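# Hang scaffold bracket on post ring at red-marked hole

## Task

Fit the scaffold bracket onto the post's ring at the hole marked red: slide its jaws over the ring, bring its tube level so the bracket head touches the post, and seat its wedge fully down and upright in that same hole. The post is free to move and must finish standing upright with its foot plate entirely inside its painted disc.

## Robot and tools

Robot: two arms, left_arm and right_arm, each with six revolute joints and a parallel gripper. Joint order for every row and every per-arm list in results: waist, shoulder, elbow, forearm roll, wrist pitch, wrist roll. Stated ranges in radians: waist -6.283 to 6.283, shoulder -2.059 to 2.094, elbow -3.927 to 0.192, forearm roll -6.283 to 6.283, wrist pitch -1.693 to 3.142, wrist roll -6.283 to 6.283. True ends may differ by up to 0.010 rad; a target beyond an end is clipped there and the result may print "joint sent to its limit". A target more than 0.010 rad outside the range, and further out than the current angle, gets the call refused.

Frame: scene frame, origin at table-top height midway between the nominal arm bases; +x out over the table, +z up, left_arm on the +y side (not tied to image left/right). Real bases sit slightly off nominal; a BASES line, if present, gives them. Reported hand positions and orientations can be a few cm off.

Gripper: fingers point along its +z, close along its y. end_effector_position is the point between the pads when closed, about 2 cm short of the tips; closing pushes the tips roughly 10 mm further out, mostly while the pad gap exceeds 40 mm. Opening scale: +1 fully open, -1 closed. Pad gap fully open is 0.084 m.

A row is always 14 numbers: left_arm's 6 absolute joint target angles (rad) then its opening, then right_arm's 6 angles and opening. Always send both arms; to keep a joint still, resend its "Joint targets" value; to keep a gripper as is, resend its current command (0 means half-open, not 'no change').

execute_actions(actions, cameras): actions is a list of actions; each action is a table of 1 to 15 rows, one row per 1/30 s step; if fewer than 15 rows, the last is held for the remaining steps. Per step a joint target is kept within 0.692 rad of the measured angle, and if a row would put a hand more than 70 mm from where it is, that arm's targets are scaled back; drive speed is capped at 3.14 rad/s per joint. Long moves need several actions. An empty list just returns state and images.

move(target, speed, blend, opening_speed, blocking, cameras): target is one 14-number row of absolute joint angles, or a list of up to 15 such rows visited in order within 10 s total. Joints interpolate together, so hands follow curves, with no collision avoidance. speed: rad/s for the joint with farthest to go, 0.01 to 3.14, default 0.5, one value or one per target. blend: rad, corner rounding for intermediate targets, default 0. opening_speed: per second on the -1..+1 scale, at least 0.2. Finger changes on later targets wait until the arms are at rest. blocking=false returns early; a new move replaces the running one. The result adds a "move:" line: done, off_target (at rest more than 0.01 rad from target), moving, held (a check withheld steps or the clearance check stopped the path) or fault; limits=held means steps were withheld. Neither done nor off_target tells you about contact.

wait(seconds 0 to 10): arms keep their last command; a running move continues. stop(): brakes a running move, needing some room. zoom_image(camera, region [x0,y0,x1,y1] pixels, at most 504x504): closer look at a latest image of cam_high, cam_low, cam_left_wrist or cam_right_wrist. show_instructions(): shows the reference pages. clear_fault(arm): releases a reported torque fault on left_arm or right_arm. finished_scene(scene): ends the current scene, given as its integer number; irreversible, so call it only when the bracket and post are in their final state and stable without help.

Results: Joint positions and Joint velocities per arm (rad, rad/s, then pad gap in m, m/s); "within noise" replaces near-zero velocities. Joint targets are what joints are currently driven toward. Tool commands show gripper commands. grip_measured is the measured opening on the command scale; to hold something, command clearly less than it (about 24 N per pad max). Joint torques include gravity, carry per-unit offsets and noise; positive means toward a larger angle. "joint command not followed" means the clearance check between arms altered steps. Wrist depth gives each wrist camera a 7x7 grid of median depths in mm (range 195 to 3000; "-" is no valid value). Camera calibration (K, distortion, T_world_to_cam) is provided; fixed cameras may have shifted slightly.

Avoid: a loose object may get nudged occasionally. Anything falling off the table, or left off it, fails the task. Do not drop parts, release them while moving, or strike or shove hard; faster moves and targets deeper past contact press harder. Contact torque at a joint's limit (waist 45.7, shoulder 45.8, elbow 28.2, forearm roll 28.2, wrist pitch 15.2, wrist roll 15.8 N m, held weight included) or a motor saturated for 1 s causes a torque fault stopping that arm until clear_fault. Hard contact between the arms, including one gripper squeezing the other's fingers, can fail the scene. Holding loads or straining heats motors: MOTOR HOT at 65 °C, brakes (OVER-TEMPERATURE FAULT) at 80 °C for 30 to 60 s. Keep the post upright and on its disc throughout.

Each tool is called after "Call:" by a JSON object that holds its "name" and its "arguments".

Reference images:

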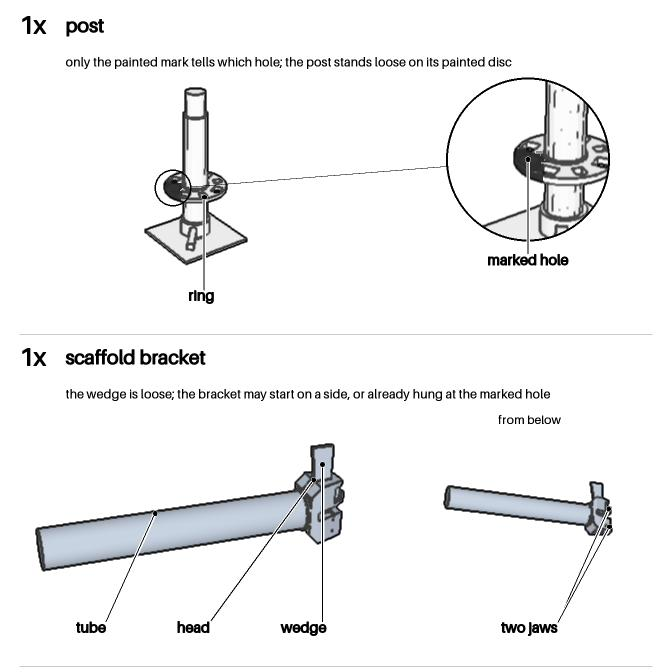

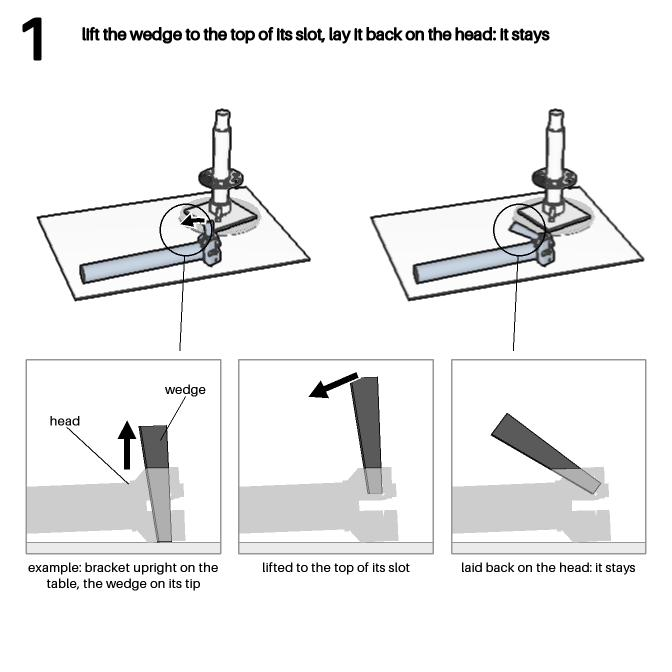

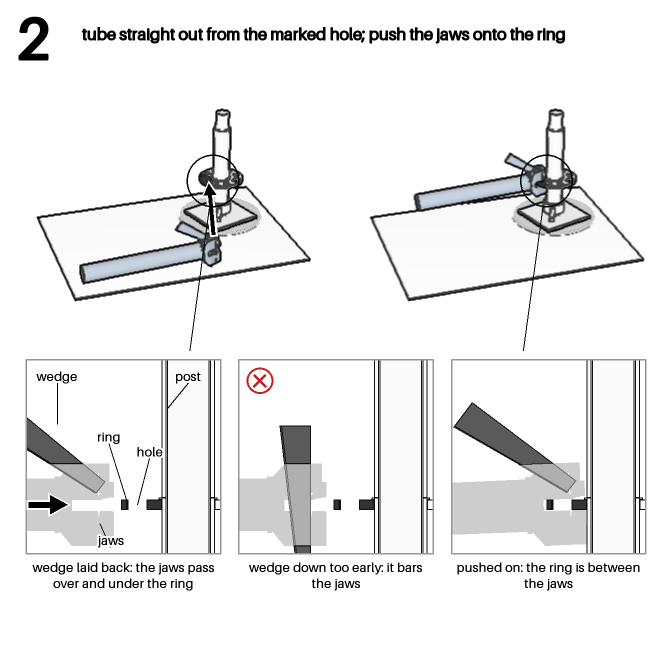

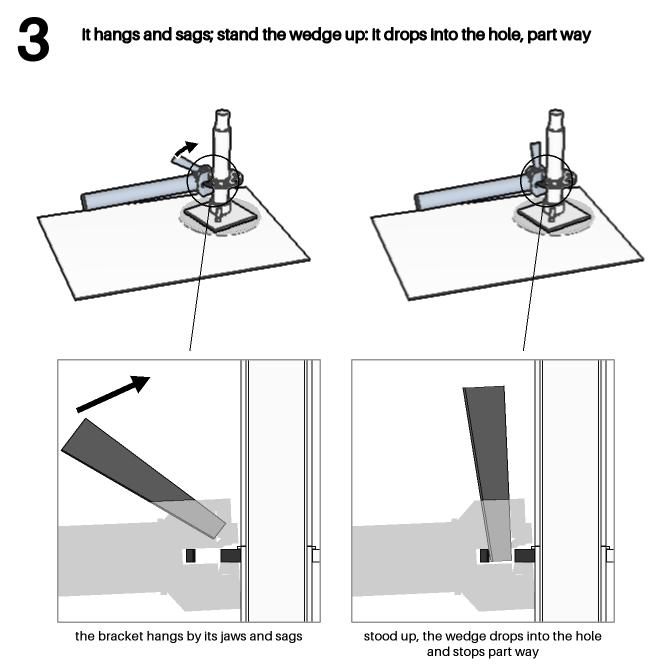

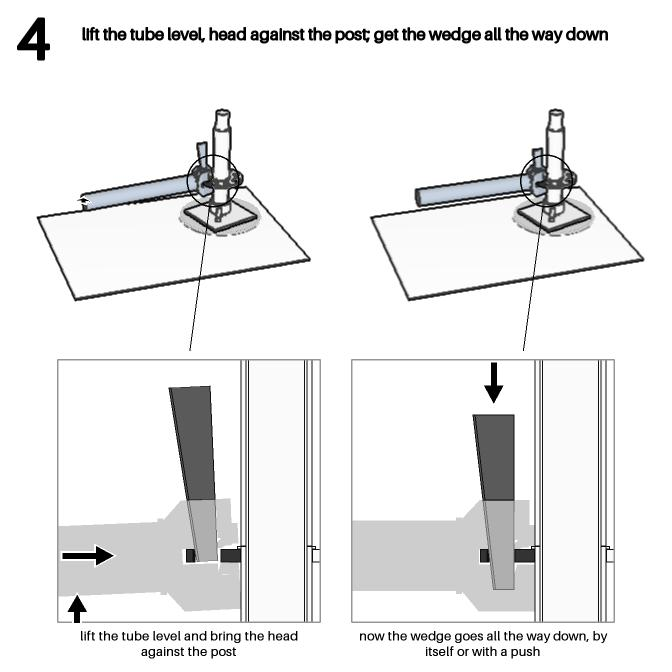

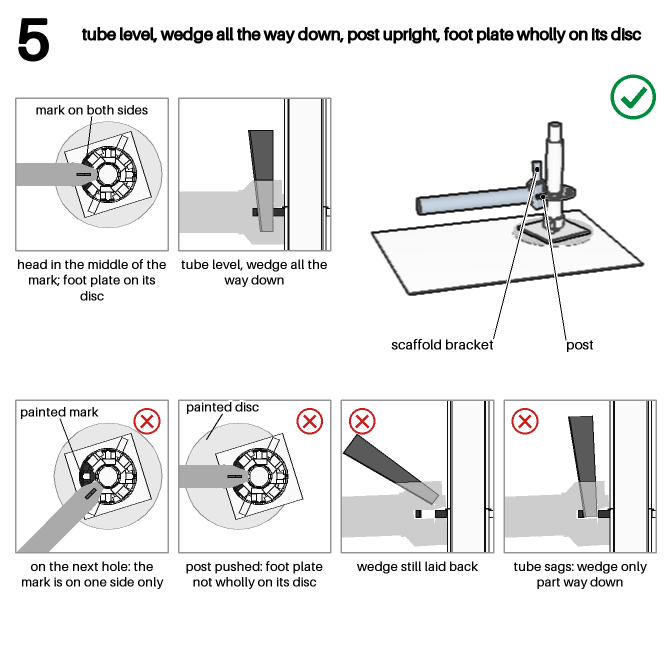

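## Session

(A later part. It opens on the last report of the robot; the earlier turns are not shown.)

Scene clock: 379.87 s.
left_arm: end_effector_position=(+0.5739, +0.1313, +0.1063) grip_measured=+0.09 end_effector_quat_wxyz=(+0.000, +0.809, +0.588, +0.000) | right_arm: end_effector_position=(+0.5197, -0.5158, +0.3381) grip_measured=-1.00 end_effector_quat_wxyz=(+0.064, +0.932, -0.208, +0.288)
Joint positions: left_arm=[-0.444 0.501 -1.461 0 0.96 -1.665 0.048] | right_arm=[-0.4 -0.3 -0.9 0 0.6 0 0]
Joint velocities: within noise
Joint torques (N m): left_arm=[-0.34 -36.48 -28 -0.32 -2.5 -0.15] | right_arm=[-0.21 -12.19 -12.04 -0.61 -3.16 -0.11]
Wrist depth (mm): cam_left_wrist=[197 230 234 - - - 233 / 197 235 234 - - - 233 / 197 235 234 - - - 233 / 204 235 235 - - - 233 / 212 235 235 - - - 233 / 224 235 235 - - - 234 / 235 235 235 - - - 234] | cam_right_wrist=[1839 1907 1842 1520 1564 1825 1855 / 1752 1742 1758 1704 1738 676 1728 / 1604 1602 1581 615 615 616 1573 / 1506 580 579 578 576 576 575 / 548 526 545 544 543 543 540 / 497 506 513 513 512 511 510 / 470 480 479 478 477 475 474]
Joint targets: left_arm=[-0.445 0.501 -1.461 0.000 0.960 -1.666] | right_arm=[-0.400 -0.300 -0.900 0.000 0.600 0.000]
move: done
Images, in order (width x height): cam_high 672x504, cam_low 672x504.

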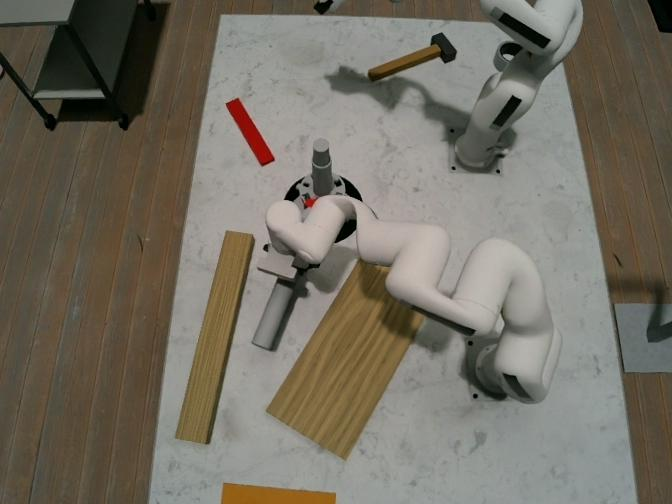

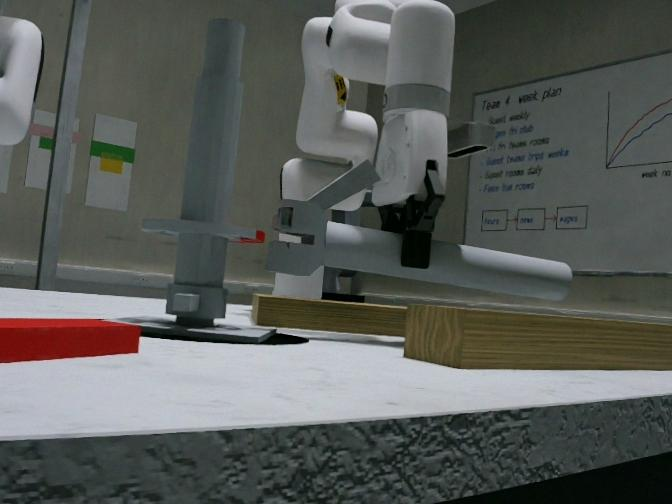

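Call:
{"name": "move", "arguments": {"target": [[-0.4818,0.5094,-1.4735,0,0.9641,-1.7028,-1,-0.4,-0.3,-0.9,0,0.6,0,-1]], "speed": 0.05, "cameras": ["cam_low","cam_high"]}}

Call:
{"name": "zoom_image", "arguments": {"camera": "cam_low", "region": [200, 180, 330, 280]}}

Call:
{"name": "zoom_image", "arguments": {"camera": "cam_high", "region": [280, 150, 360, 230]}}

Scene clock: 401.03 s.
left_arm: end_effector_position=(+0.5670, +0.1105, +0.1062) grip_measured=+0.09 end_effector_quat_wxyz=(+0.000, +0.809, +0.588, +0.000) | right_arm: end_effector_position=(+0.5197, -0.5158, +0.3381) grip_measured=-1.00 end_effector_quat_wxyz=(+0.064, +0.932, -0.208, +0.288)
Joint positions: left_arm=[-0.482 0.509 -1.473 0 0.964 -1.703 0.048] | right_arm=[-0.4 -0.3 -0.9 0 0.6 0 0]
Joint velocities: within noise
Joint torques (N m): left_arm=[-4.74 -36.4 -29.58 -2.12 -2.44 -0.07] | right_arm=[-0.06 -12.04 -12.01 -0.58 -3.21 -0.03]
Wrist depth (mm): cam_left_wrist=[197 234 234 - - - 233 / 197 235 234 - - - 233 / 202 235 234 - - - 233 / 213 235 235 - - - 233 / 221 235 235 - - - 233 / 234 236 235 - - - 233 / 235 236 235 - - - 233] | cam_right_wrist=[1858 1898 1840 1526 1568 1823 1866 / 1756 1755 1751 1698 1731 675 1734 / 1601 1598 1594 616 615 614 1573 / 1512 580 579 578 575 575 575 / 548 526 546 545 542 540 540 / 496 506 515 512 512 511 510 / 470 479 478 477 476 477 475]
Joint targets: left_arm=[-0.482 0.509 -1.474 0.000 0.964 -1.703] | right_arm=[-0.400 -0.300 -0.900 0.000 0.600 0.000]
move: done
Images, in order (width x height): cam_high 672x504, cam_low 672x504.

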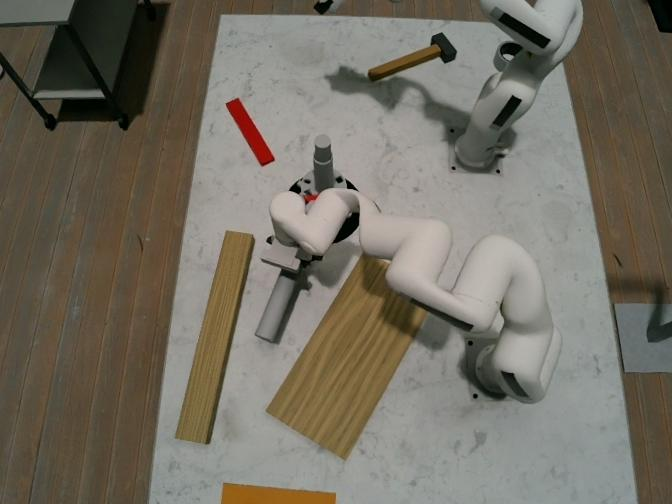

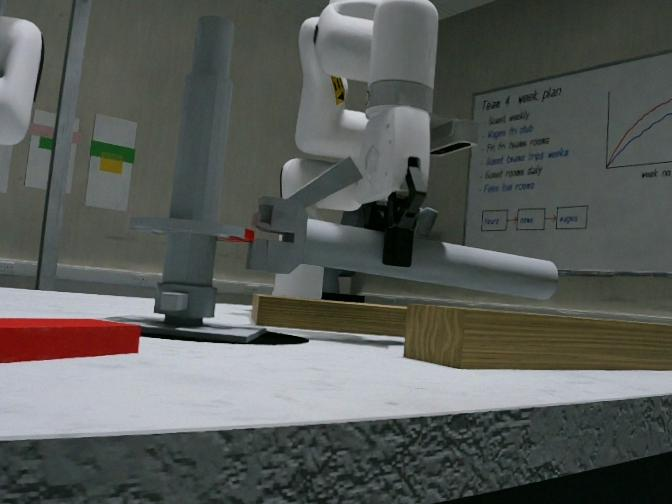

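Scaled by 3.877 from the camera's 672x504 image, which has a finer 960x720 frame.

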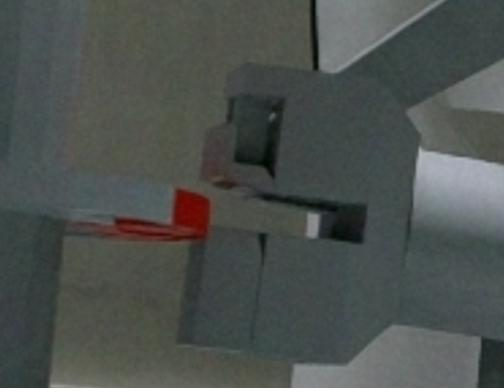

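Scaled by 6.300 from the camera's 672x504 image, which has a finer 960x720 frame.

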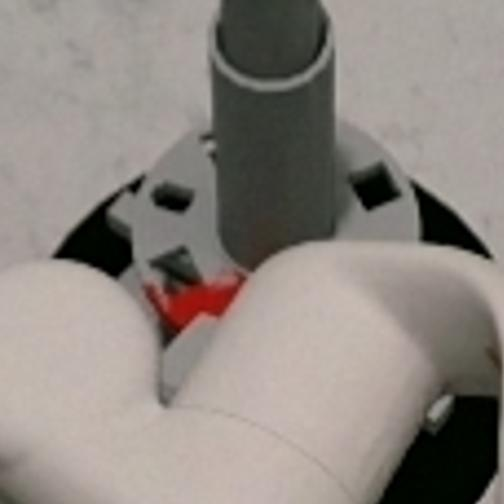

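Call:
{"name": "move", "arguments": {"target": [[-0.4717,0.5072,-1.4701,0,0.9629,-1.6927,-1,-0.4,-0.3,-0.9,0,0.6,0,-1],[-0.4717,0.509,-1.4689,0,0.9599,-1.6927,-1,-0.4,-0.3,-0.9,0,0.6,0,-1]], "speed": 0.05, "cameras": ["cam_low"]}}

Call:
{"name": "zoom_image", "arguments": {"camera": "cam_low", "region": [200, 180, 330, 280]}}

Scene clock: 412.83 s.
left_arm: end_effector_position=(+0.5689, +0.1160, +0.1050) grip_measured=+0.09 end_effector_quat_wxyz=(+0.000, +0.809, +0.588, +0.000) | right_arm: end_effector_position=(+0.5197, -0.5158, +0.3381) grip_measured=-1.00 end_effector_quat_wxyz=(+0.064, +0.932, -0.208, +0.288)
Joint positions: left_arm=[-0.472 0.509 -1.469 0 0.96 -1.693 0.048] | right_arm=[-0.4 -0.3 -0.9 0 0.6 0 0]
Joint velocities: within noise
Joint torques (N m): left_arm=[0.54 -36.21 -27.77 0.09 -2.34 0.27] | right_arm=[-0.31 -12.06 -12.01 -0.54 -3.21 -0.1]
Wrist depth (mm): cam_left_wrist=[195 233 233 - - - 231 / 195 233 233 - - - 231 / 200 233 233 - - - 232 / 211 234 234 - - - 232 / 219 234 234 - - - 232 / 232 234 234 - - - 232 / 234 234 234 - - - 232] | cam_right_wrist=[1853 1880 1832 1534 1567 1826 1863 / 1758 1755 1747 1709 1743 674 1721 / 1600 1597 1589 616 615 611 1575 / 1498 580 579 579 577 575 574 / 546 526 545 544 542 541 540 / 497 506 513 513 512 511 510 / 471 479 479 478 477 476 476]
Joint targets: left_arm=[-0.472 0.509 -1.469 0.000 0.960 -1.693] | right_arm=[-0.400 -0.300 -0.900 0.000 0.600 0.000]
move: done
Images, in order (width x height): cam_low 672x504.

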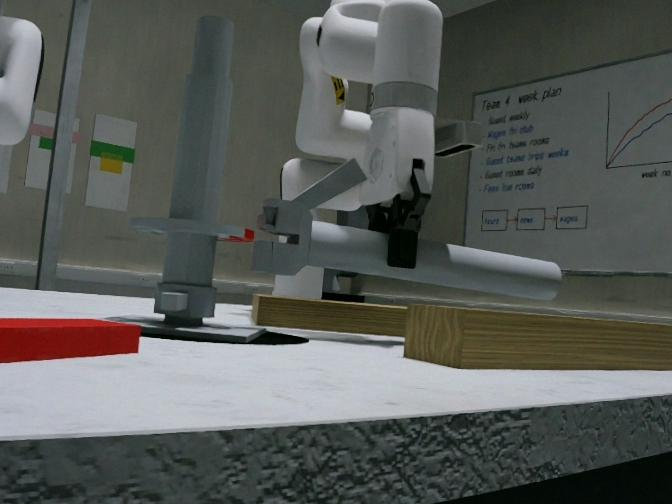

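Scaled by 3.877 from the camera's 672x504 image, which has a finer 960x720 frame.

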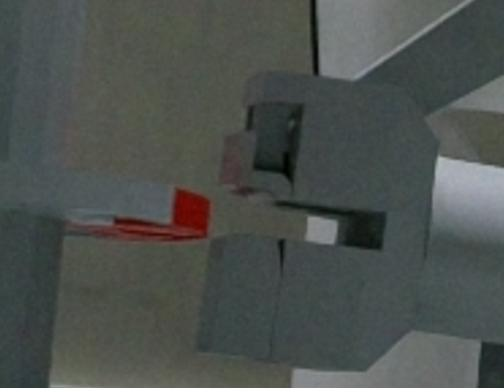

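Call:
{"name": "move", "arguments": {"target": [[-0.4938,0.5156,-1.4775,0,0.962,-1.7148,-1,-0.4,-0.3,-0.9,0,0.6,0,-1]], "speed": 0.05, "cameras": ["cam_low"]}}

Call:
{"name": "zoom_image", "arguments": {"camera": "cam_low", "region": [200, 180, 330, 280]}}

Scene clock: 423.07 s.
left_arm: end_effector_position=(+0.5649, +0.1037, +0.1043) grip_measured=+0.09 end_effector_quat_wxyz=(+0.000, +0.809, +0.588, +0.000) | right_arm: end_effector_position=(+0.5197, -0.5158, +0.3381) grip_measured=-1.00 end_effector_quat_wxyz=(+0.064, +0.932, -0.208, +0.288)
Joint positions: left_arm=[-0.494 0.516 -1.477 0 0.962 -1.715 0.048] | right_arm=[-0.4 -0.3 -0.9 0 0.6 0 0]
Joint velocities: within noise
Joint torques (N m): left_arm=[-4.44 -36.33 -29.68 -2.45 -2.43 -0.3] | right_arm=[-0.39 -12.11 -12.04 -0.62 -3.18 -0.05]
Wrist depth (mm): cam_left_wrist=[- 232 232 - - - 231 / 213 233 233 - - - 231 / 213 233 233 - - - 231 / 216 233 233 - - - 231 / 224 233 233 - - - 231 / 233 233 233 - - - 232 / 234 234 233 - - - 232] | cam_right_wrist=[1856 1901 1831 1535 1569 1821 1875 / 1750 1749 1752 1695 1745 675 1732 / 1611 1587 1596 614 614 615 1567 / 1493 580 580 578 576 575 574 / 546 525 545 544 543 541 539 / 497 506 514 512 511 510 510 / 471 480 479 478 476 476 474]
Joint targets: left_arm=[-0.494 0.516 -1.477 0.000 0.962 -1.715] | right_arm=[-0.400 -0.300 -0.900 0.000 0.600 0.000]
move: done
Images, in order (width x height): cam_low 672x504.

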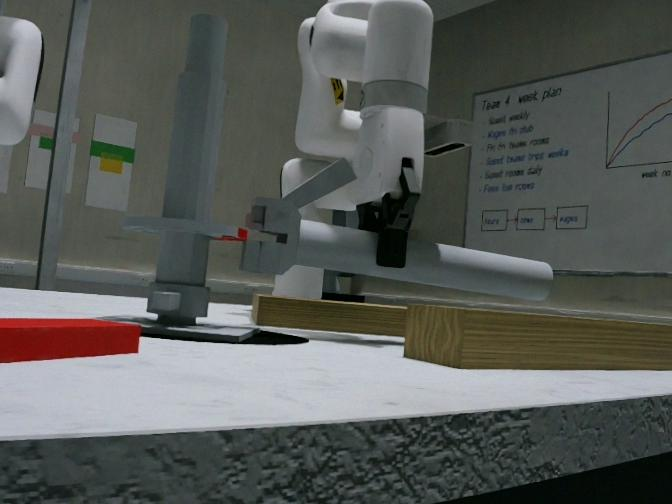

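Scaled by 3.877 from the camera's 672x504 image, which has a finer 960x720 frame.

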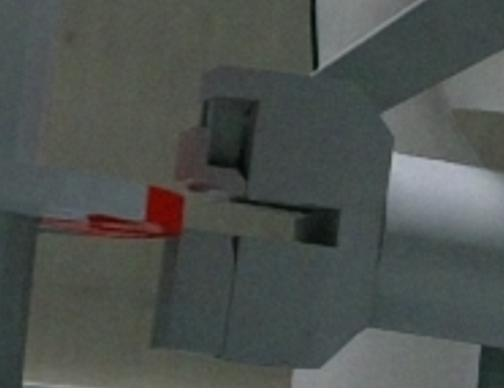

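Call:
{"name": "zoom_image", "arguments": {"camera": "cam_low", "region": [235, 190, 295, 250]}}

Scaled by 8.400 from the camera's 672x504 image, which has a finer 960x720 frame.

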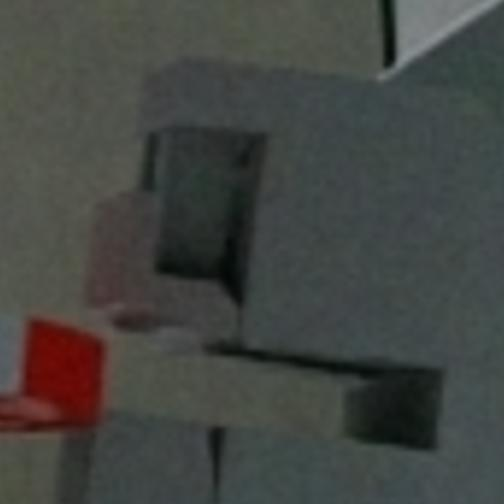

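Call:
{"name": "move", "arguments": {"target": [[-0.4938,0.5183,-1.4757,0,0.9575,-1.7148,-1,-0.4,-0.3,-0.9,0,0.6,0,-1],[-0.4989,0.5199,-1.4782,0,0.9583,-1.7199,-1,-0.4,-0.3,-0.9,0,0.6,0,-1]], "speed": 0.03, "cameras": ["cam_low"]}}

Call:
{"name": "zoom_image", "arguments": {"camera": "cam_low", "region": [220, 190, 300, 270]}}

Scene clock: 476.80 s.
left_arm: end_effector_position=(+0.5640, +0.1007, +0.1024) grip_measured=+0.09 end_effector_quat_wxyz=(+0.000, +0.809, +0.588, +0.000) end_effector_velocity=(-0.002, -0.001, -0.001) end_effector_angular_velocity=(+0.001, +0.005, +0.003) | right_arm: end_effector_position=(+0.5197, -0.5158, +0.3381) grip_measured=-1.00 end_effector_quat_wxyz=(+0.064, +0.932, -0.208, +0.288)
Joint positions: left_arm=[-0.499 0.52 -1.478 0 0.958 -1.72 0.048] | right_arm=[-0.4 -0.3 -0.9 0 0.6 0 0]
Joint velocities: left_arm=[-0.002 0.002 0.001 -0.001 0.002 -0.004 -0.001] | right_arm=[within noise]
Joint torques (N m): left_arm=[-4.47 -35.98 -29.03 -1.97 -2.51 -0.17] | right_arm=[-0.29 -12.2 -12.17 -0.47 -3.2 -0.05]
Wrist depth (mm): cam_left_wrist=[209 231 230 - - - 229 / 215 231 230 - - - 229 / 214 231 231 - - - 229 / 220 231 231 - - - 229 / 226 231 231 - - - 229 / 232 232 231 - - - 230 / 232 232 231 - - - 230] | cam_right_wrist=[1845 1894 1852 1534 1568 1821 1869 / 1747 1753 1770 1700 1739 675 1719 / 1596 1592 1590 615 615 613 1570 / 1496 581 580 576 576 575 573 / 548 526 545 544 542 541 540 / 498 506 514 513 512 510 509 / 470 480 480 477 476 475 474]
Joint targets: left_arm=[-0.499 0.520 -1.478 0.000 0.958 -1.720] | right_arm=[-0.400 -0.300 -0.900 0.000 0.600 0.000]
move: done
Images, in order (width x height): cam_low 672x504.

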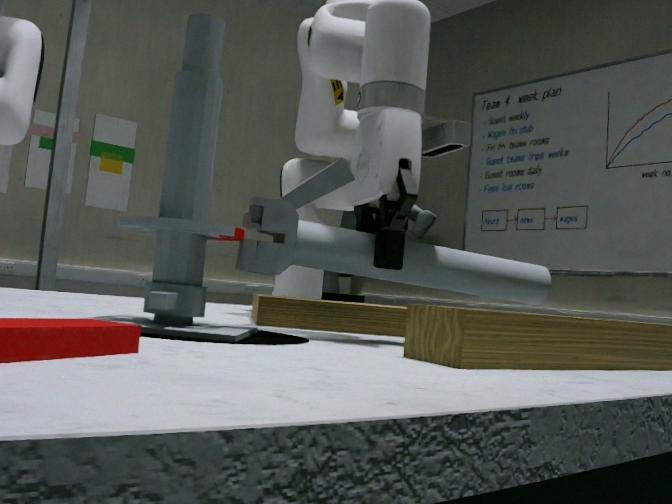

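Scaled by 6.300 from the camera's 672x504 image, which has a finer 960x720 frame.

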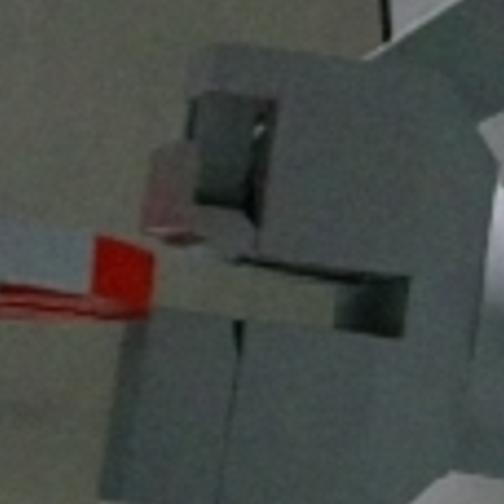

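Call:
{"name": "move", "arguments": {"target": [[-0.4818,0.5119,-1.4718,0,0.9599,-1.7028,-1,-0.4,-0.3,-0.9,0,0.6,0,-1],[-0.4818,0.5062,-1.4757,0,0.9695,-1.7028,-1,-0.4,-0.3,-0.9,0,0.6,0,-1]], "speed": 0.05, "cameras": ["cam_low"]}}

Call:
{"name": "zoom_image", "arguments": {"camera": "cam_low", "region": [220, 190, 300, 270]}}

Call:
{"name": "move", "arguments": {"target": [[-0.5073,0.514,-1.4879,0,0.9739,-1.7283,-1,-0.4,-0.3,-0.9,0,0.6,0,-1]], "speed": 0.03, "cameras": ["cam_low"]}}

Call:
{"name": "zoom_image", "arguments": {"camera": "cam_low", "region": [220, 190, 300, 270]}}

Scene clock: 486.60 s.
left_arm: end_effector_position=(+0.5670, +0.1104, +0.1085) grip_measured=+0.09 end_effector_quat_wxyz=(+0.000, +0.809, +0.588, +0.000) | right_arm: end_effector_position=(+0.5197, -0.5158, +0.3381) grip_measured=-1.00 end_effector_quat_wxyz=(+0.064, +0.932, -0.208, +0.288)
Joint positions: left_arm=[-0.482 0.506 -1.476 0 0.969 -1.703 0.048] | right_arm=[-0.4 -0.3 -0.9 0 0.6 0 0]
Joint velocities: within noise
Joint torques (N m): left_arm=[1.13 -37.81 -28.95 -0.02 -2.23 0.22] | right_arm=[-0.34 -12.16 -11.99 -0.55 -3.15 -0.04]
Wrist depth (mm): cam_left_wrist=[199 237 236 - - - 234 / 199 237 237 - - - 235 / 202 237 237 - - - 235 / 213 237 237 - - - 235 / 221 237 237 - - - 235 / 234 238 237 - - - 235 / 238 238 237 - - - 236] | cam_right_wrist=[1842 1898 1846 1537 1569 1831 1865 / 1757 1750 1756 1696 1741 674 1724 / 1593 1590 1599 614 616 614 1577 / 1506 579 579 577 577 576 574 / 547 526 545 544 542 541 540 / 498 505 514 513 512 510 510 / 471 480 479 479 476 476 476]
Joint targets: left_arm=[-0.482 0.506 -1.476 0.000 0.970 -1.703] | right_arm=[-0.400 -0.300 -0.900 0.000 0.600 0.000]
move: done
Images, in order (width x height): cam_low 672x504.

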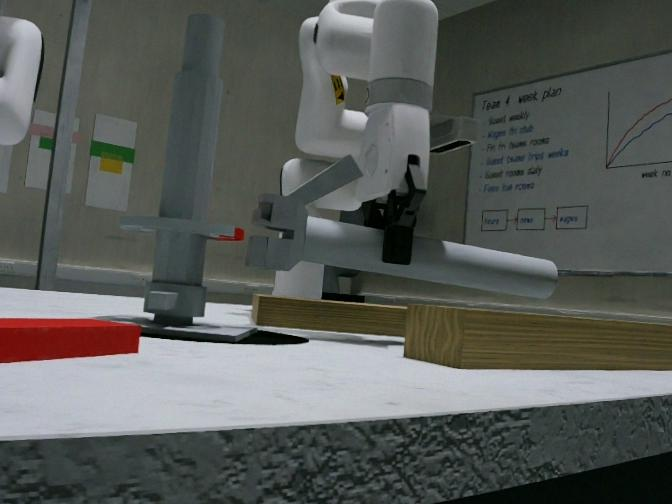

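Scaled by 6.300 from the camera's 672x504 image, which has a finer 960x720 frame.

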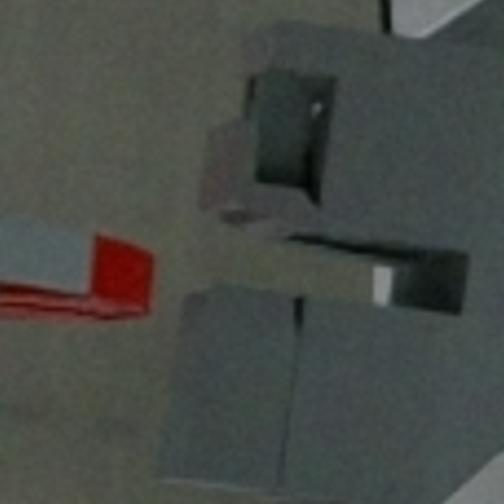

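Scene clock: 487.73 s.
left_arm: end_effector_position=(+0.5625, +0.0960, +0.1085) grip_measured=+0.09 end_effector_quat_wxyz=(+0.000, +0.809, +0.588, +0.000) | right_arm: end_effector_position=(+0.5197, -0.5158, +0.3381) grip_measured=-1.00 end_effector_quat_wxyz=(+0.064, +0.932, -0.208, +0.288)
Joint positions: left_arm=[-0.507 0.514 -1.488 0 0.974 -1.728 0.048] | right_arm=[-0.4 -0.3 -0.9 0 0.6 0 0]
Joint velocities: within noise
Joint torques (N m): left_arm=[-4.65 -36.67 -29.51 -2.47 -2.41 0.01] | right_arm=[-0.32 -12.21 -12.06 -0.47 -3.14 -0.09]
Wrist depth (mm): cam_left_wrist=[199 237 236 - - - 235 / 200 237 237 - - - 235 / 208 237 237 - - - 235 / 219 237 237 - - - 235 / 228 237 237 - - - 236 / 238 238 237 - - - 236 / 238 238 238 - - - 236] | cam_right_wrist=[1850 1883 1854 1525 1564 1831 1860 / 1750 1753 1758 1694 1741 671 1728 / 1593 1607 1583 614 613 614 1567 / 1499 579 579 579 576 576 576 / 548 526 545 543 542 541 540 / 496 505 515 513 512 511 509 / 471 479 479 478 477 476 475]
Joint targets: left_arm=[-0.507 0.514 -1.488 0.000 0.974 -1.728] | right_arm=[-0.400 -0.300 -0.900 0.000 0.600 0.000]
move: done
Images, in order (width x height): cam_low 672x504.

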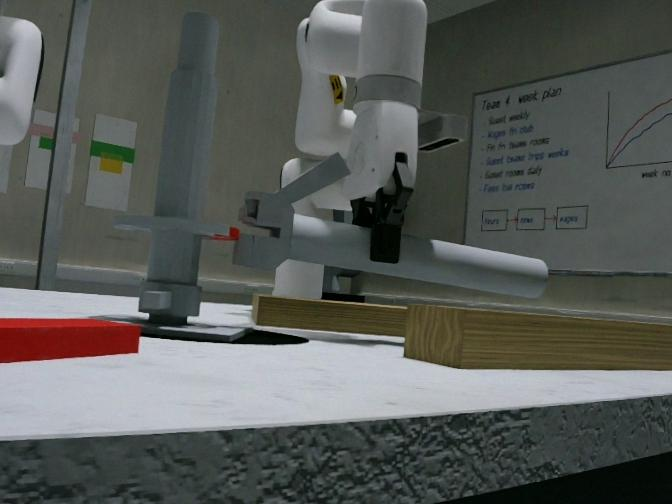

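Scaled by 6.300 from the camera's 672x504 image, which has a finer 960x720 frame.

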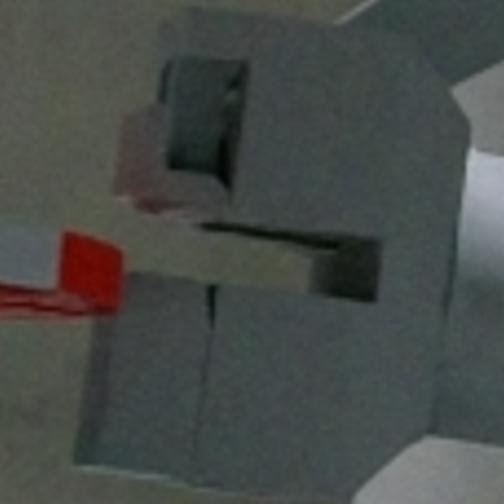

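Call:
{"name": "move", "arguments": {"target": [[-0.4818,0.5062,-1.4757,0,0.9695,-1.7028,-1,-0.4,-0.3,-0.9,0,0.6,0,-1]], "speed": 0.05}}

Call:
{"name": "zoom_image", "arguments": {"camera": "cam_low", "region": [80, 180, 340, 360]}}

Call:
{"name": "zoom_image", "arguments": {"camera": "cam_high", "region": [270, 120, 390, 240]}}

Scene clock: 499.10 s.
left_arm: end_effector_position=(+0.5670, +0.1103, +0.1085) grip_measured=+0.09 end_effector_quat_wxyz=(+0.000, +0.809, +0.588, +0.000) | right_arm: end_effector_position=(+0.5197, -0.5158, +0.3381) grip_measured=-1.00 end_effector_quat_wxyz=(+0.064, +0.932, -0.208, +0.288)
Joint positions: left_arm=[-0.482 0.506 -1.476 0 0.97 -1.703 0.048] | right_arm=[-0.4 -0.3 -0.9 0 0.6 0 0]
Joint velocities: within noise
Joint torques (N m): left_arm=[0.4 -37.46 -27.94 -0.04 -2.21 0.1] | right_arm=[-0.35 -12.16 -12.09 -0.63 -3.16 -0.1]
Wrist depth (mm): cam_left_wrist=[199 237 237 - - - 235 / 199 237 237 - - - 235 / 202 237 237 - - - 235 / 213 237 237 - - - 235 / 221 238 237 - - - 235 / 234 238 237 - - - 236 / 238 238 238 - - - 236] | cam_right_wrist=[1860 1899 1848 1531 1568 1837 1855 / 1760 1753 1744 1703 1741 675 1729 / 1600 1603 1603 617 614 615 1578 / 1486 580 578 578 578 577 574 / 547 526 544 544 542 541 540 / 497 506 513 512 510 510 509 / 471 479 479 479 477 476 475]
Joint targets: left_arm=[-0.482 0.506 -1.476 0.000 0.970 -1.703] | right_arm=[-0.400 -0.300 -0.900 0.000 0.600 0.000]
move: done
camera_calibration:
cam_left_wrist: T_world_to_cam=[[0.951309, -0.30815, -0.00737826, -0.473522], [-0.30811, -0.951331, 0.00610651, 0.345368], [-0.00890089, -0.00353586, -0.999954, 0.2448], [0, 0, 0, 1]] pos_world=[0.559056, 0.183509, 0.239186]
cam_right_wrist: T_world_to_cam=[[-0.420185, -0.907252, -0.0183966, -0.208303], [-0.743618, 0.355877, -0.566025, 0.831849], [0.520074, -0.224155, -0.824183, 0.0197119], [0, 0, 0, 1]] pos_world=[0.5208, -0.480601, 0.483261]

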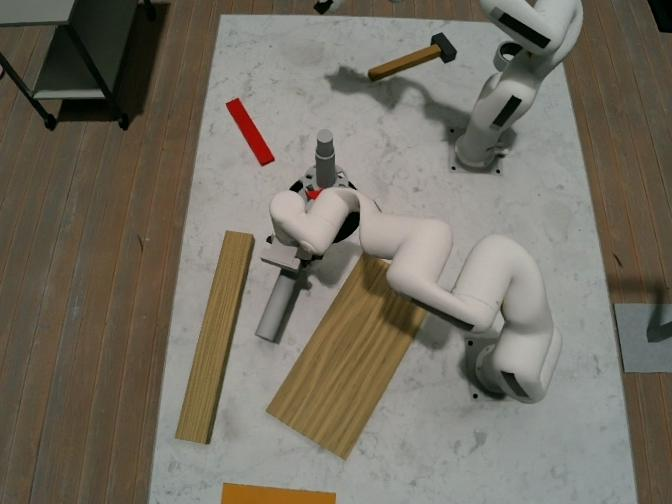

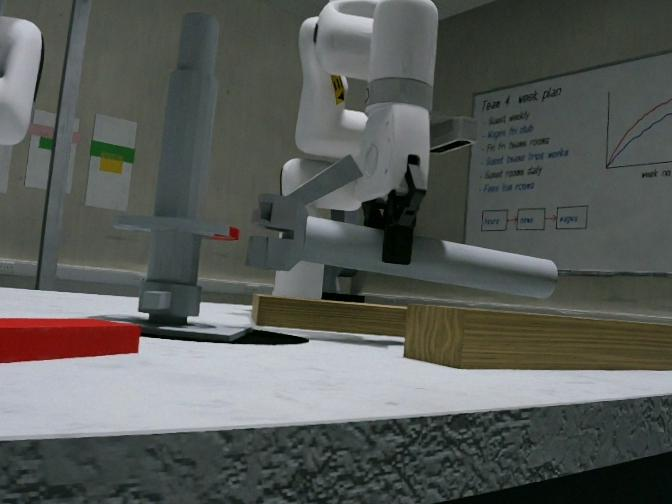

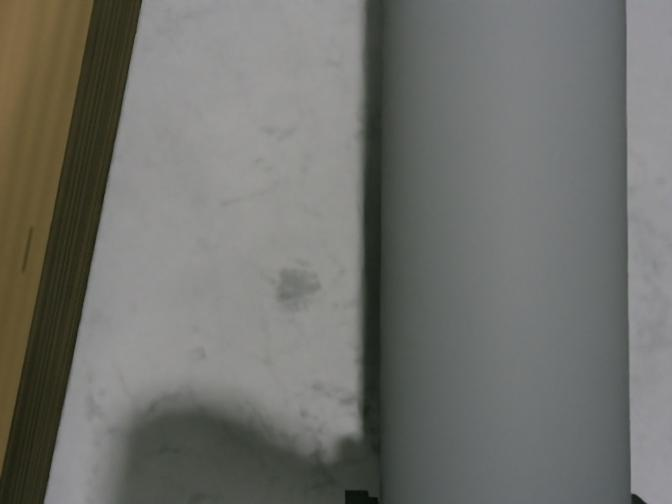

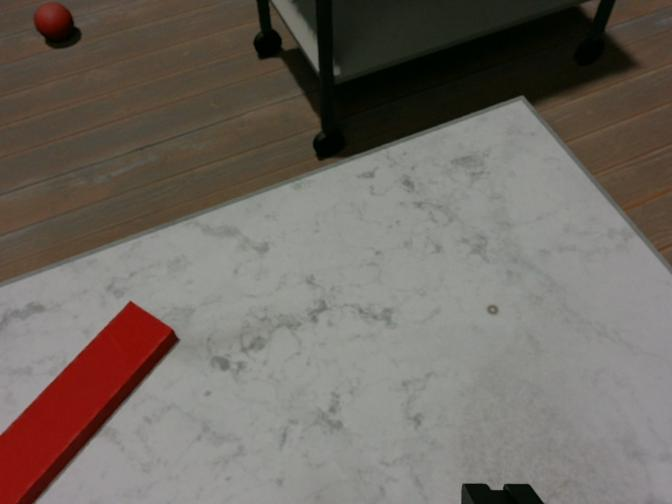

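Scaled by 1.938 from the camera's 672x504 image, which has a finer 960x720 frame.

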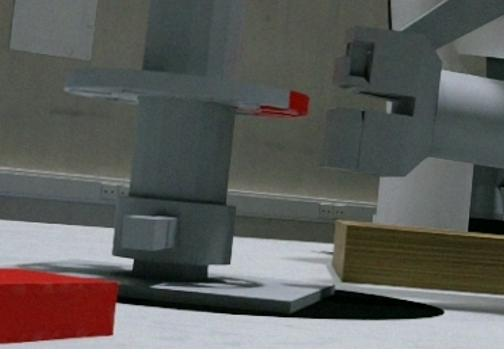

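Scaled by 4.200 from the camera's 672x504 image, which has a finer 960x720 frame.

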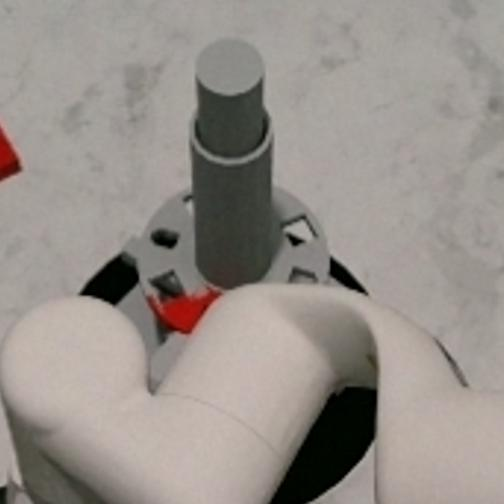

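Call:
{"name": "move", "arguments": {"target": [[-0.4818,0.5169,-1.4684,0,0.9515,-1.7028,-1,-0.4,-0.3,-0.9,0,0.6,0,-1]], "speed": 0.05, "cameras": ["cam_low"]}}

Call:
{"name": "zoom_image", "arguments": {"camera": "cam_low", "region": [220, 190, 300, 270]}}

Call:
{"name": "move", "arguments": {"target": [[-0.5073,0.5247,-1.4806,0,0.9559,-1.7283,-1,-0.4,-0.3,-0.9,0,0.6,0,-1]], "speed": 0.03, "cameras": ["cam_low"]}}

Call:
{"name": "zoom_image", "arguments": {"camera": "cam_low", "region": [210, 190, 290, 270]}}

Scene clock: 519.40 s.
left_arm: end_effector_position=(+0.5670, +0.1104, +0.1008) grip_measured=+0.09 end_effector_quat_wxyz=(+0.000, +0.809, +0.588, +0.000) | right_arm: end_effector_position=(+0.5197, -0.5158, +0.3381) grip_measured=-1.00 end_effector_quat_wxyz=(+0.064, +0.932, -0.208, +0.288)
Joint positions: left_arm=[-0.482 0.517 -1.468 0 0.952 -1.703 0.048] | right_arm=[-0.4 -0.3 -0.9 0 0.6 0 0]
Joint velocities: within noise
Joint torques (N m): left_arm=[0.3 -36.77 -28.1 -0.53 -2.5 0.14] | right_arm=[-0.52 -12.38 -12.14 -0.69 -3.22 -0.1]
Wrist depth (mm): cam_left_wrist=[- 229 229 - - - 227 / 211 229 229 - - - 227 / 219 229 229 - - - 227 / 216 229 229 - - - 228 / 224 230 229 - - - 228 / 230 230 229 - - - 228 / 230 230 230 - - - 228] | cam_right_wrist=[1846 1895 1846 1533 1572 1823 1858 / 1762 1755 1749 1696 1749 674 1721 / 1597 1593 1592 616 615 615 1570 / 1510 579 579 577 576 576 576 / 547 526 545 544 542 540 540 / 497 505 513 512 512 510 511 / 471 479 479 478 476 476 474]
Joint targets: left_arm=[-0.482 0.517 -1.468 0.000 0.952 -1.703] | right_arm=[-0.400 -0.300 -0.900 0.000 0.600 0.000]
move: done
Images, in order (width x height): cam_low 672x504.

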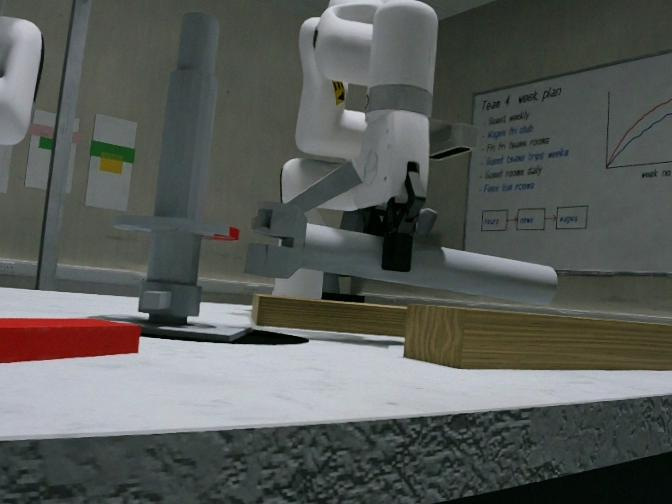

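Scaled by 6.300 from the camera's 672x504 image, which has a finer 960x720 frame.

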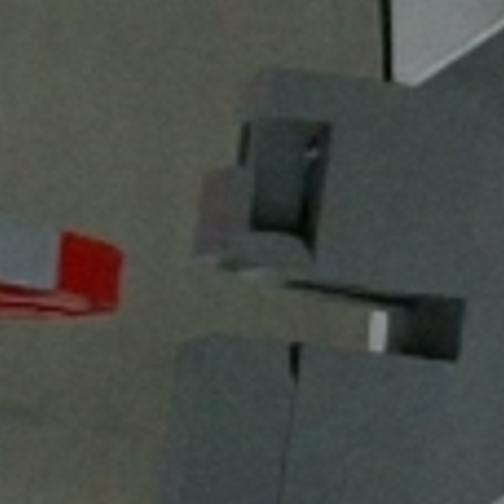

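Scene clock: 520.53 s.
left_arm: end_effector_position=(+0.5625, +0.0960, +0.1007) grip_measured=+0.09 end_effector_quat_wxyz=(+0.000, +0.809, +0.588, +0.000) end_effector_velocity=(-0.001, -0.001, +0.000) end_effector_angular_velocity=(+0.001, +0.001, +0.002) | right_arm: end_effector_position=(+0.5197, -0.5158, +0.3381) grip_measured=-1.00 end_effector_quat_wxyz=(+0.064, +0.932, -0.208, +0.288)
Joint positions: left_arm=[-0.507 0.525 -1.481 0 0.956 -1.728 0.048] | right_arm=[-0.4 -0.3 -0.9 0 0.6 0 0]
Joint velocities: left_arm=[-0.003 0 -0.001 0 0.001 -0.005 0] | right_arm=[within noise]
Joint torques (N m): left_arm=[-0.37 -37.23 -28.84 -0.46 -1.96 -0.17] | right_arm=[-0.41 -12.12 -12.04 -0.62 -3.17 -0.13]
Wrist depth (mm): cam_left_wrist=[209 229 229 - - - 227 / 217 229 229 - - - 227 / 213 229 229 - - - 227 / 222 229 229 - - - 227 / 228 230 229 - - - 227 / 230 230 229 - - - 228 / 230 230 230 - - - 228] | cam_right_wrist=[1859 1897 1841 1529 1568 1819 1858 / 1747 1755 1746 1696 1737 673 1740 / 1595 1608 1580 616 615 615 1579 / 1503 580 579 578 576 576 575 / 547 526 544 544 543 541 541 / 497 506 514 512 512 510 509 / 471 479 478 478 477 475 475]
Joint targets: left_arm=[-0.507 0.525 -1.481 0.000 0.956 -1.728] | right_arm=[-0.400 -0.300 -0.900 0.000 0.600 0.000]
move: done
Images, in order (width x height): cam_low 672x504.

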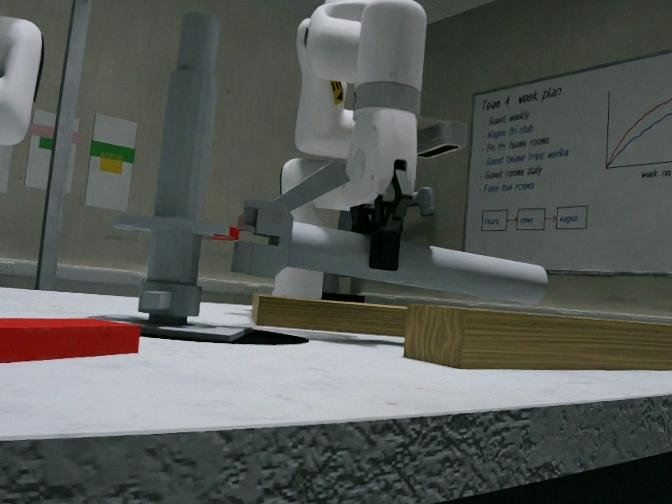

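Scaled by 6.300 from the camera's 672x504 image, which has a finer 960x720 frame.

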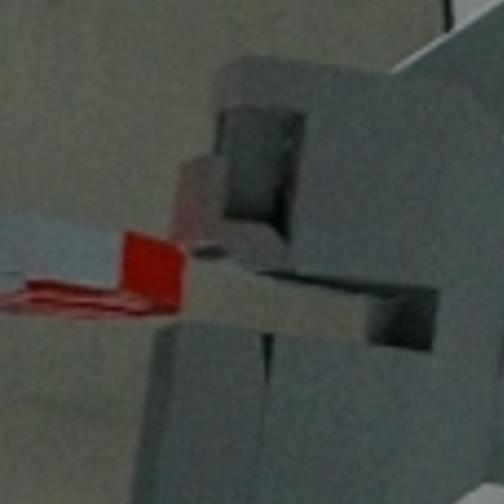

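Call:
{"name": "move", "arguments": {"target": [[-0.5239,0.5301,-1.4892,0,0.9591,-1.7449,-1,-0.4,-0.3,-0.9,0,0.6,0,-1]], "speed": 0.03, "cameras": ["cam_low"]}}

Call:
{"name": "zoom_image", "arguments": {"camera": "cam_low", "region": [210, 190, 290, 270]}}

Scene clock: 525.40 s.
left_arm: end_effector_position=(+0.5594, +0.0866, +0.1007) grip_measured=+0.09 end_effector_quat_wxyz=(+0.000, +0.809, +0.588, +0.000) | right_arm: end_effector_position=(+0.5197, -0.5158, +0.3381) grip_measured=-1.00 end_effector_quat_wxyz=(+0.064, +0.932, -0.208, +0.288)
Joint positions: left_arm=[-0.524 0.53 -1.489 0 0.959 -1.745 0.048] | right_arm=[-0.4 -0.3 -0.9 0 0.6 0 0]
Joint velocities: within noise
Joint torques (N m): left_arm=[-0.21 -36.82 -28.97 -0.15 -2.1 -0.34] | right_arm=[-0.47 -12.04 -12.05 -0.62 -3.21 -0.07]
Wrist depth (mm): cam_left_wrist=[212 229 229 - - - 227 / 220 229 229 - - - 227 / 217 229 229 - - - 227 / 226 230 229 - - - 227 / 230 230 229 - - - 227 / 230 230 229 - - - 228 / 230 230 229 - - - 228] | cam_right_wrist=[1836 1887 1854 1524 1565 1812 1871 / 1744 1740 1737 1711 1739 673 1725 / 1609 1591 1598 617 616 614 1572 / 1491 581 580 578 576 575 573 / 548 527 544 543 542 540 540 / 498 504 514 512 512 511 510 / 470 479 479 478 477 476 475]
Joint targets: left_arm=[-0.524 0.530 -1.489 0.000 0.959 -1.745] | right_arm=[-0.400 -0.300 -0.900 0.000 0.600 0.000]
move: done
Images, in order (width x height): cam_low 672x504.

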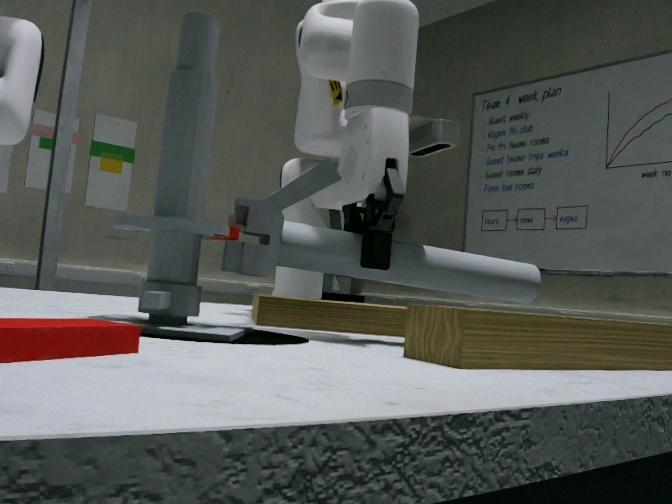

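Scaled by 6.300 from the camera's 672x504 image, which has a finer 960x720 frame.

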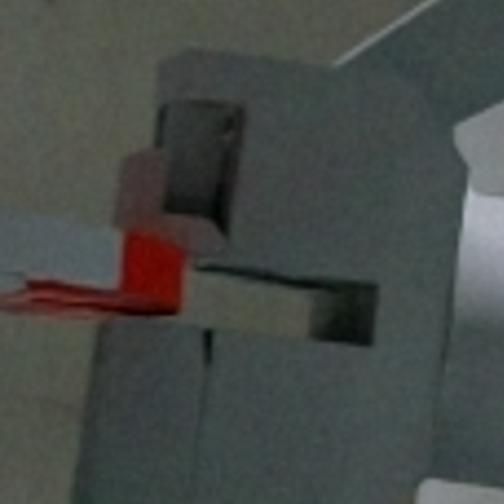

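Call:
{"name": "move", "arguments": {"target": [[-0.5487,0.5397,-1.5044,0,0.9647,-1.7697,-1,-0.4,-0.3,-0.9,0,0.6,0,-1]], "speed": 0.03, "cameras": ["cam_low"]}}

Call:
{"name": "zoom_image", "arguments": {"camera": "cam_low", "region": [190, 190, 270, 270]}}

Scene clock: 532.87 s.
left_arm: end_effector_position=(+0.5548, +0.0723, +0.1007) grip_measured=+0.09 end_effector_quat_wxyz=(+0.000, +0.809, +0.588, +0.000) | right_arm: end_effector_position=(+0.5197, -0.5158, +0.3381) grip_measured=-1.00 end_effector_quat_wxyz=(+0.064, +0.932, -0.208, +0.288)
Joint positions: left_arm=[-0.548 0.54 -1.504 0 0.965 -1.77 0.048] | right_arm=[-0.4 -0.3 -0.9 0 0.6 0 0]
Joint velocities: within noise
Joint torques (N m): left_arm=[-0.33 -36.35 -28.79 0.04 -2.14 -0.24] | right_arm=[-0.48 -12.12 -12.05 -0.6 -3.17 -0.1]
Wrist depth (mm): cam_left_wrist=[218 229 229 - - - 227 / 212 229 229 - - - 227 / 223 229 229 - - - 227 / 229 229 229 - - - 228 / 230 229 229 - - - 228 / 230 230 229 - - - 228 / 230 230 229 - - - 228] | cam_right_wrist=[1848 1922 1829 1526 1579 1816 1878 / 1764 1748 1750 1704 1748 673 1731 / 1595 1606 1601 617 615 613 1579 / 1497 580 579 578 578 576 575 / 547 525 544 544 543 541 540 / 497 506 513 512 512 510 510 / 471 478 478 477 477 476 473]
Joint targets: left_arm=[-0.549 0.540 -1.504 0.000 0.965 -1.770] | right_arm=[-0.400 -0.300 -0.900 0.000 0.600 0.000]
move: done
Images, in order (width x height): cam_low 672x504.

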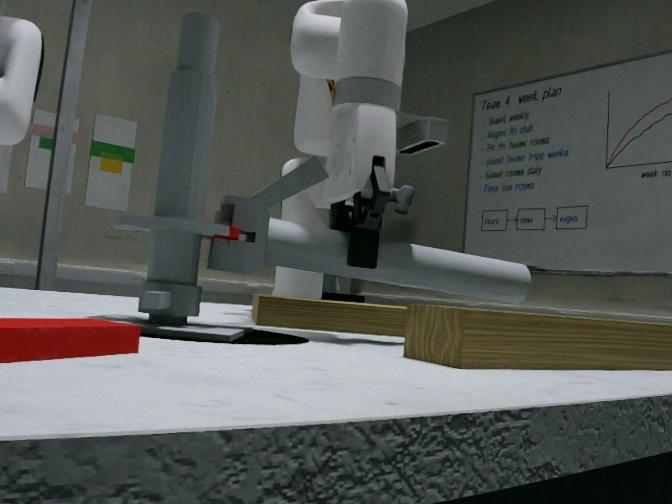

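Scaled by 6.300 from the camera's 672x504 image, which has a finer 960x720 frame.

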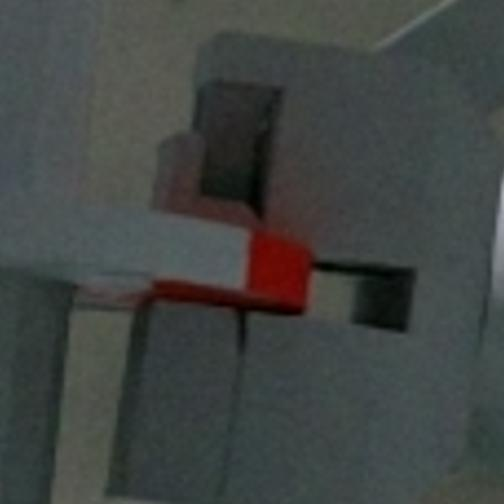

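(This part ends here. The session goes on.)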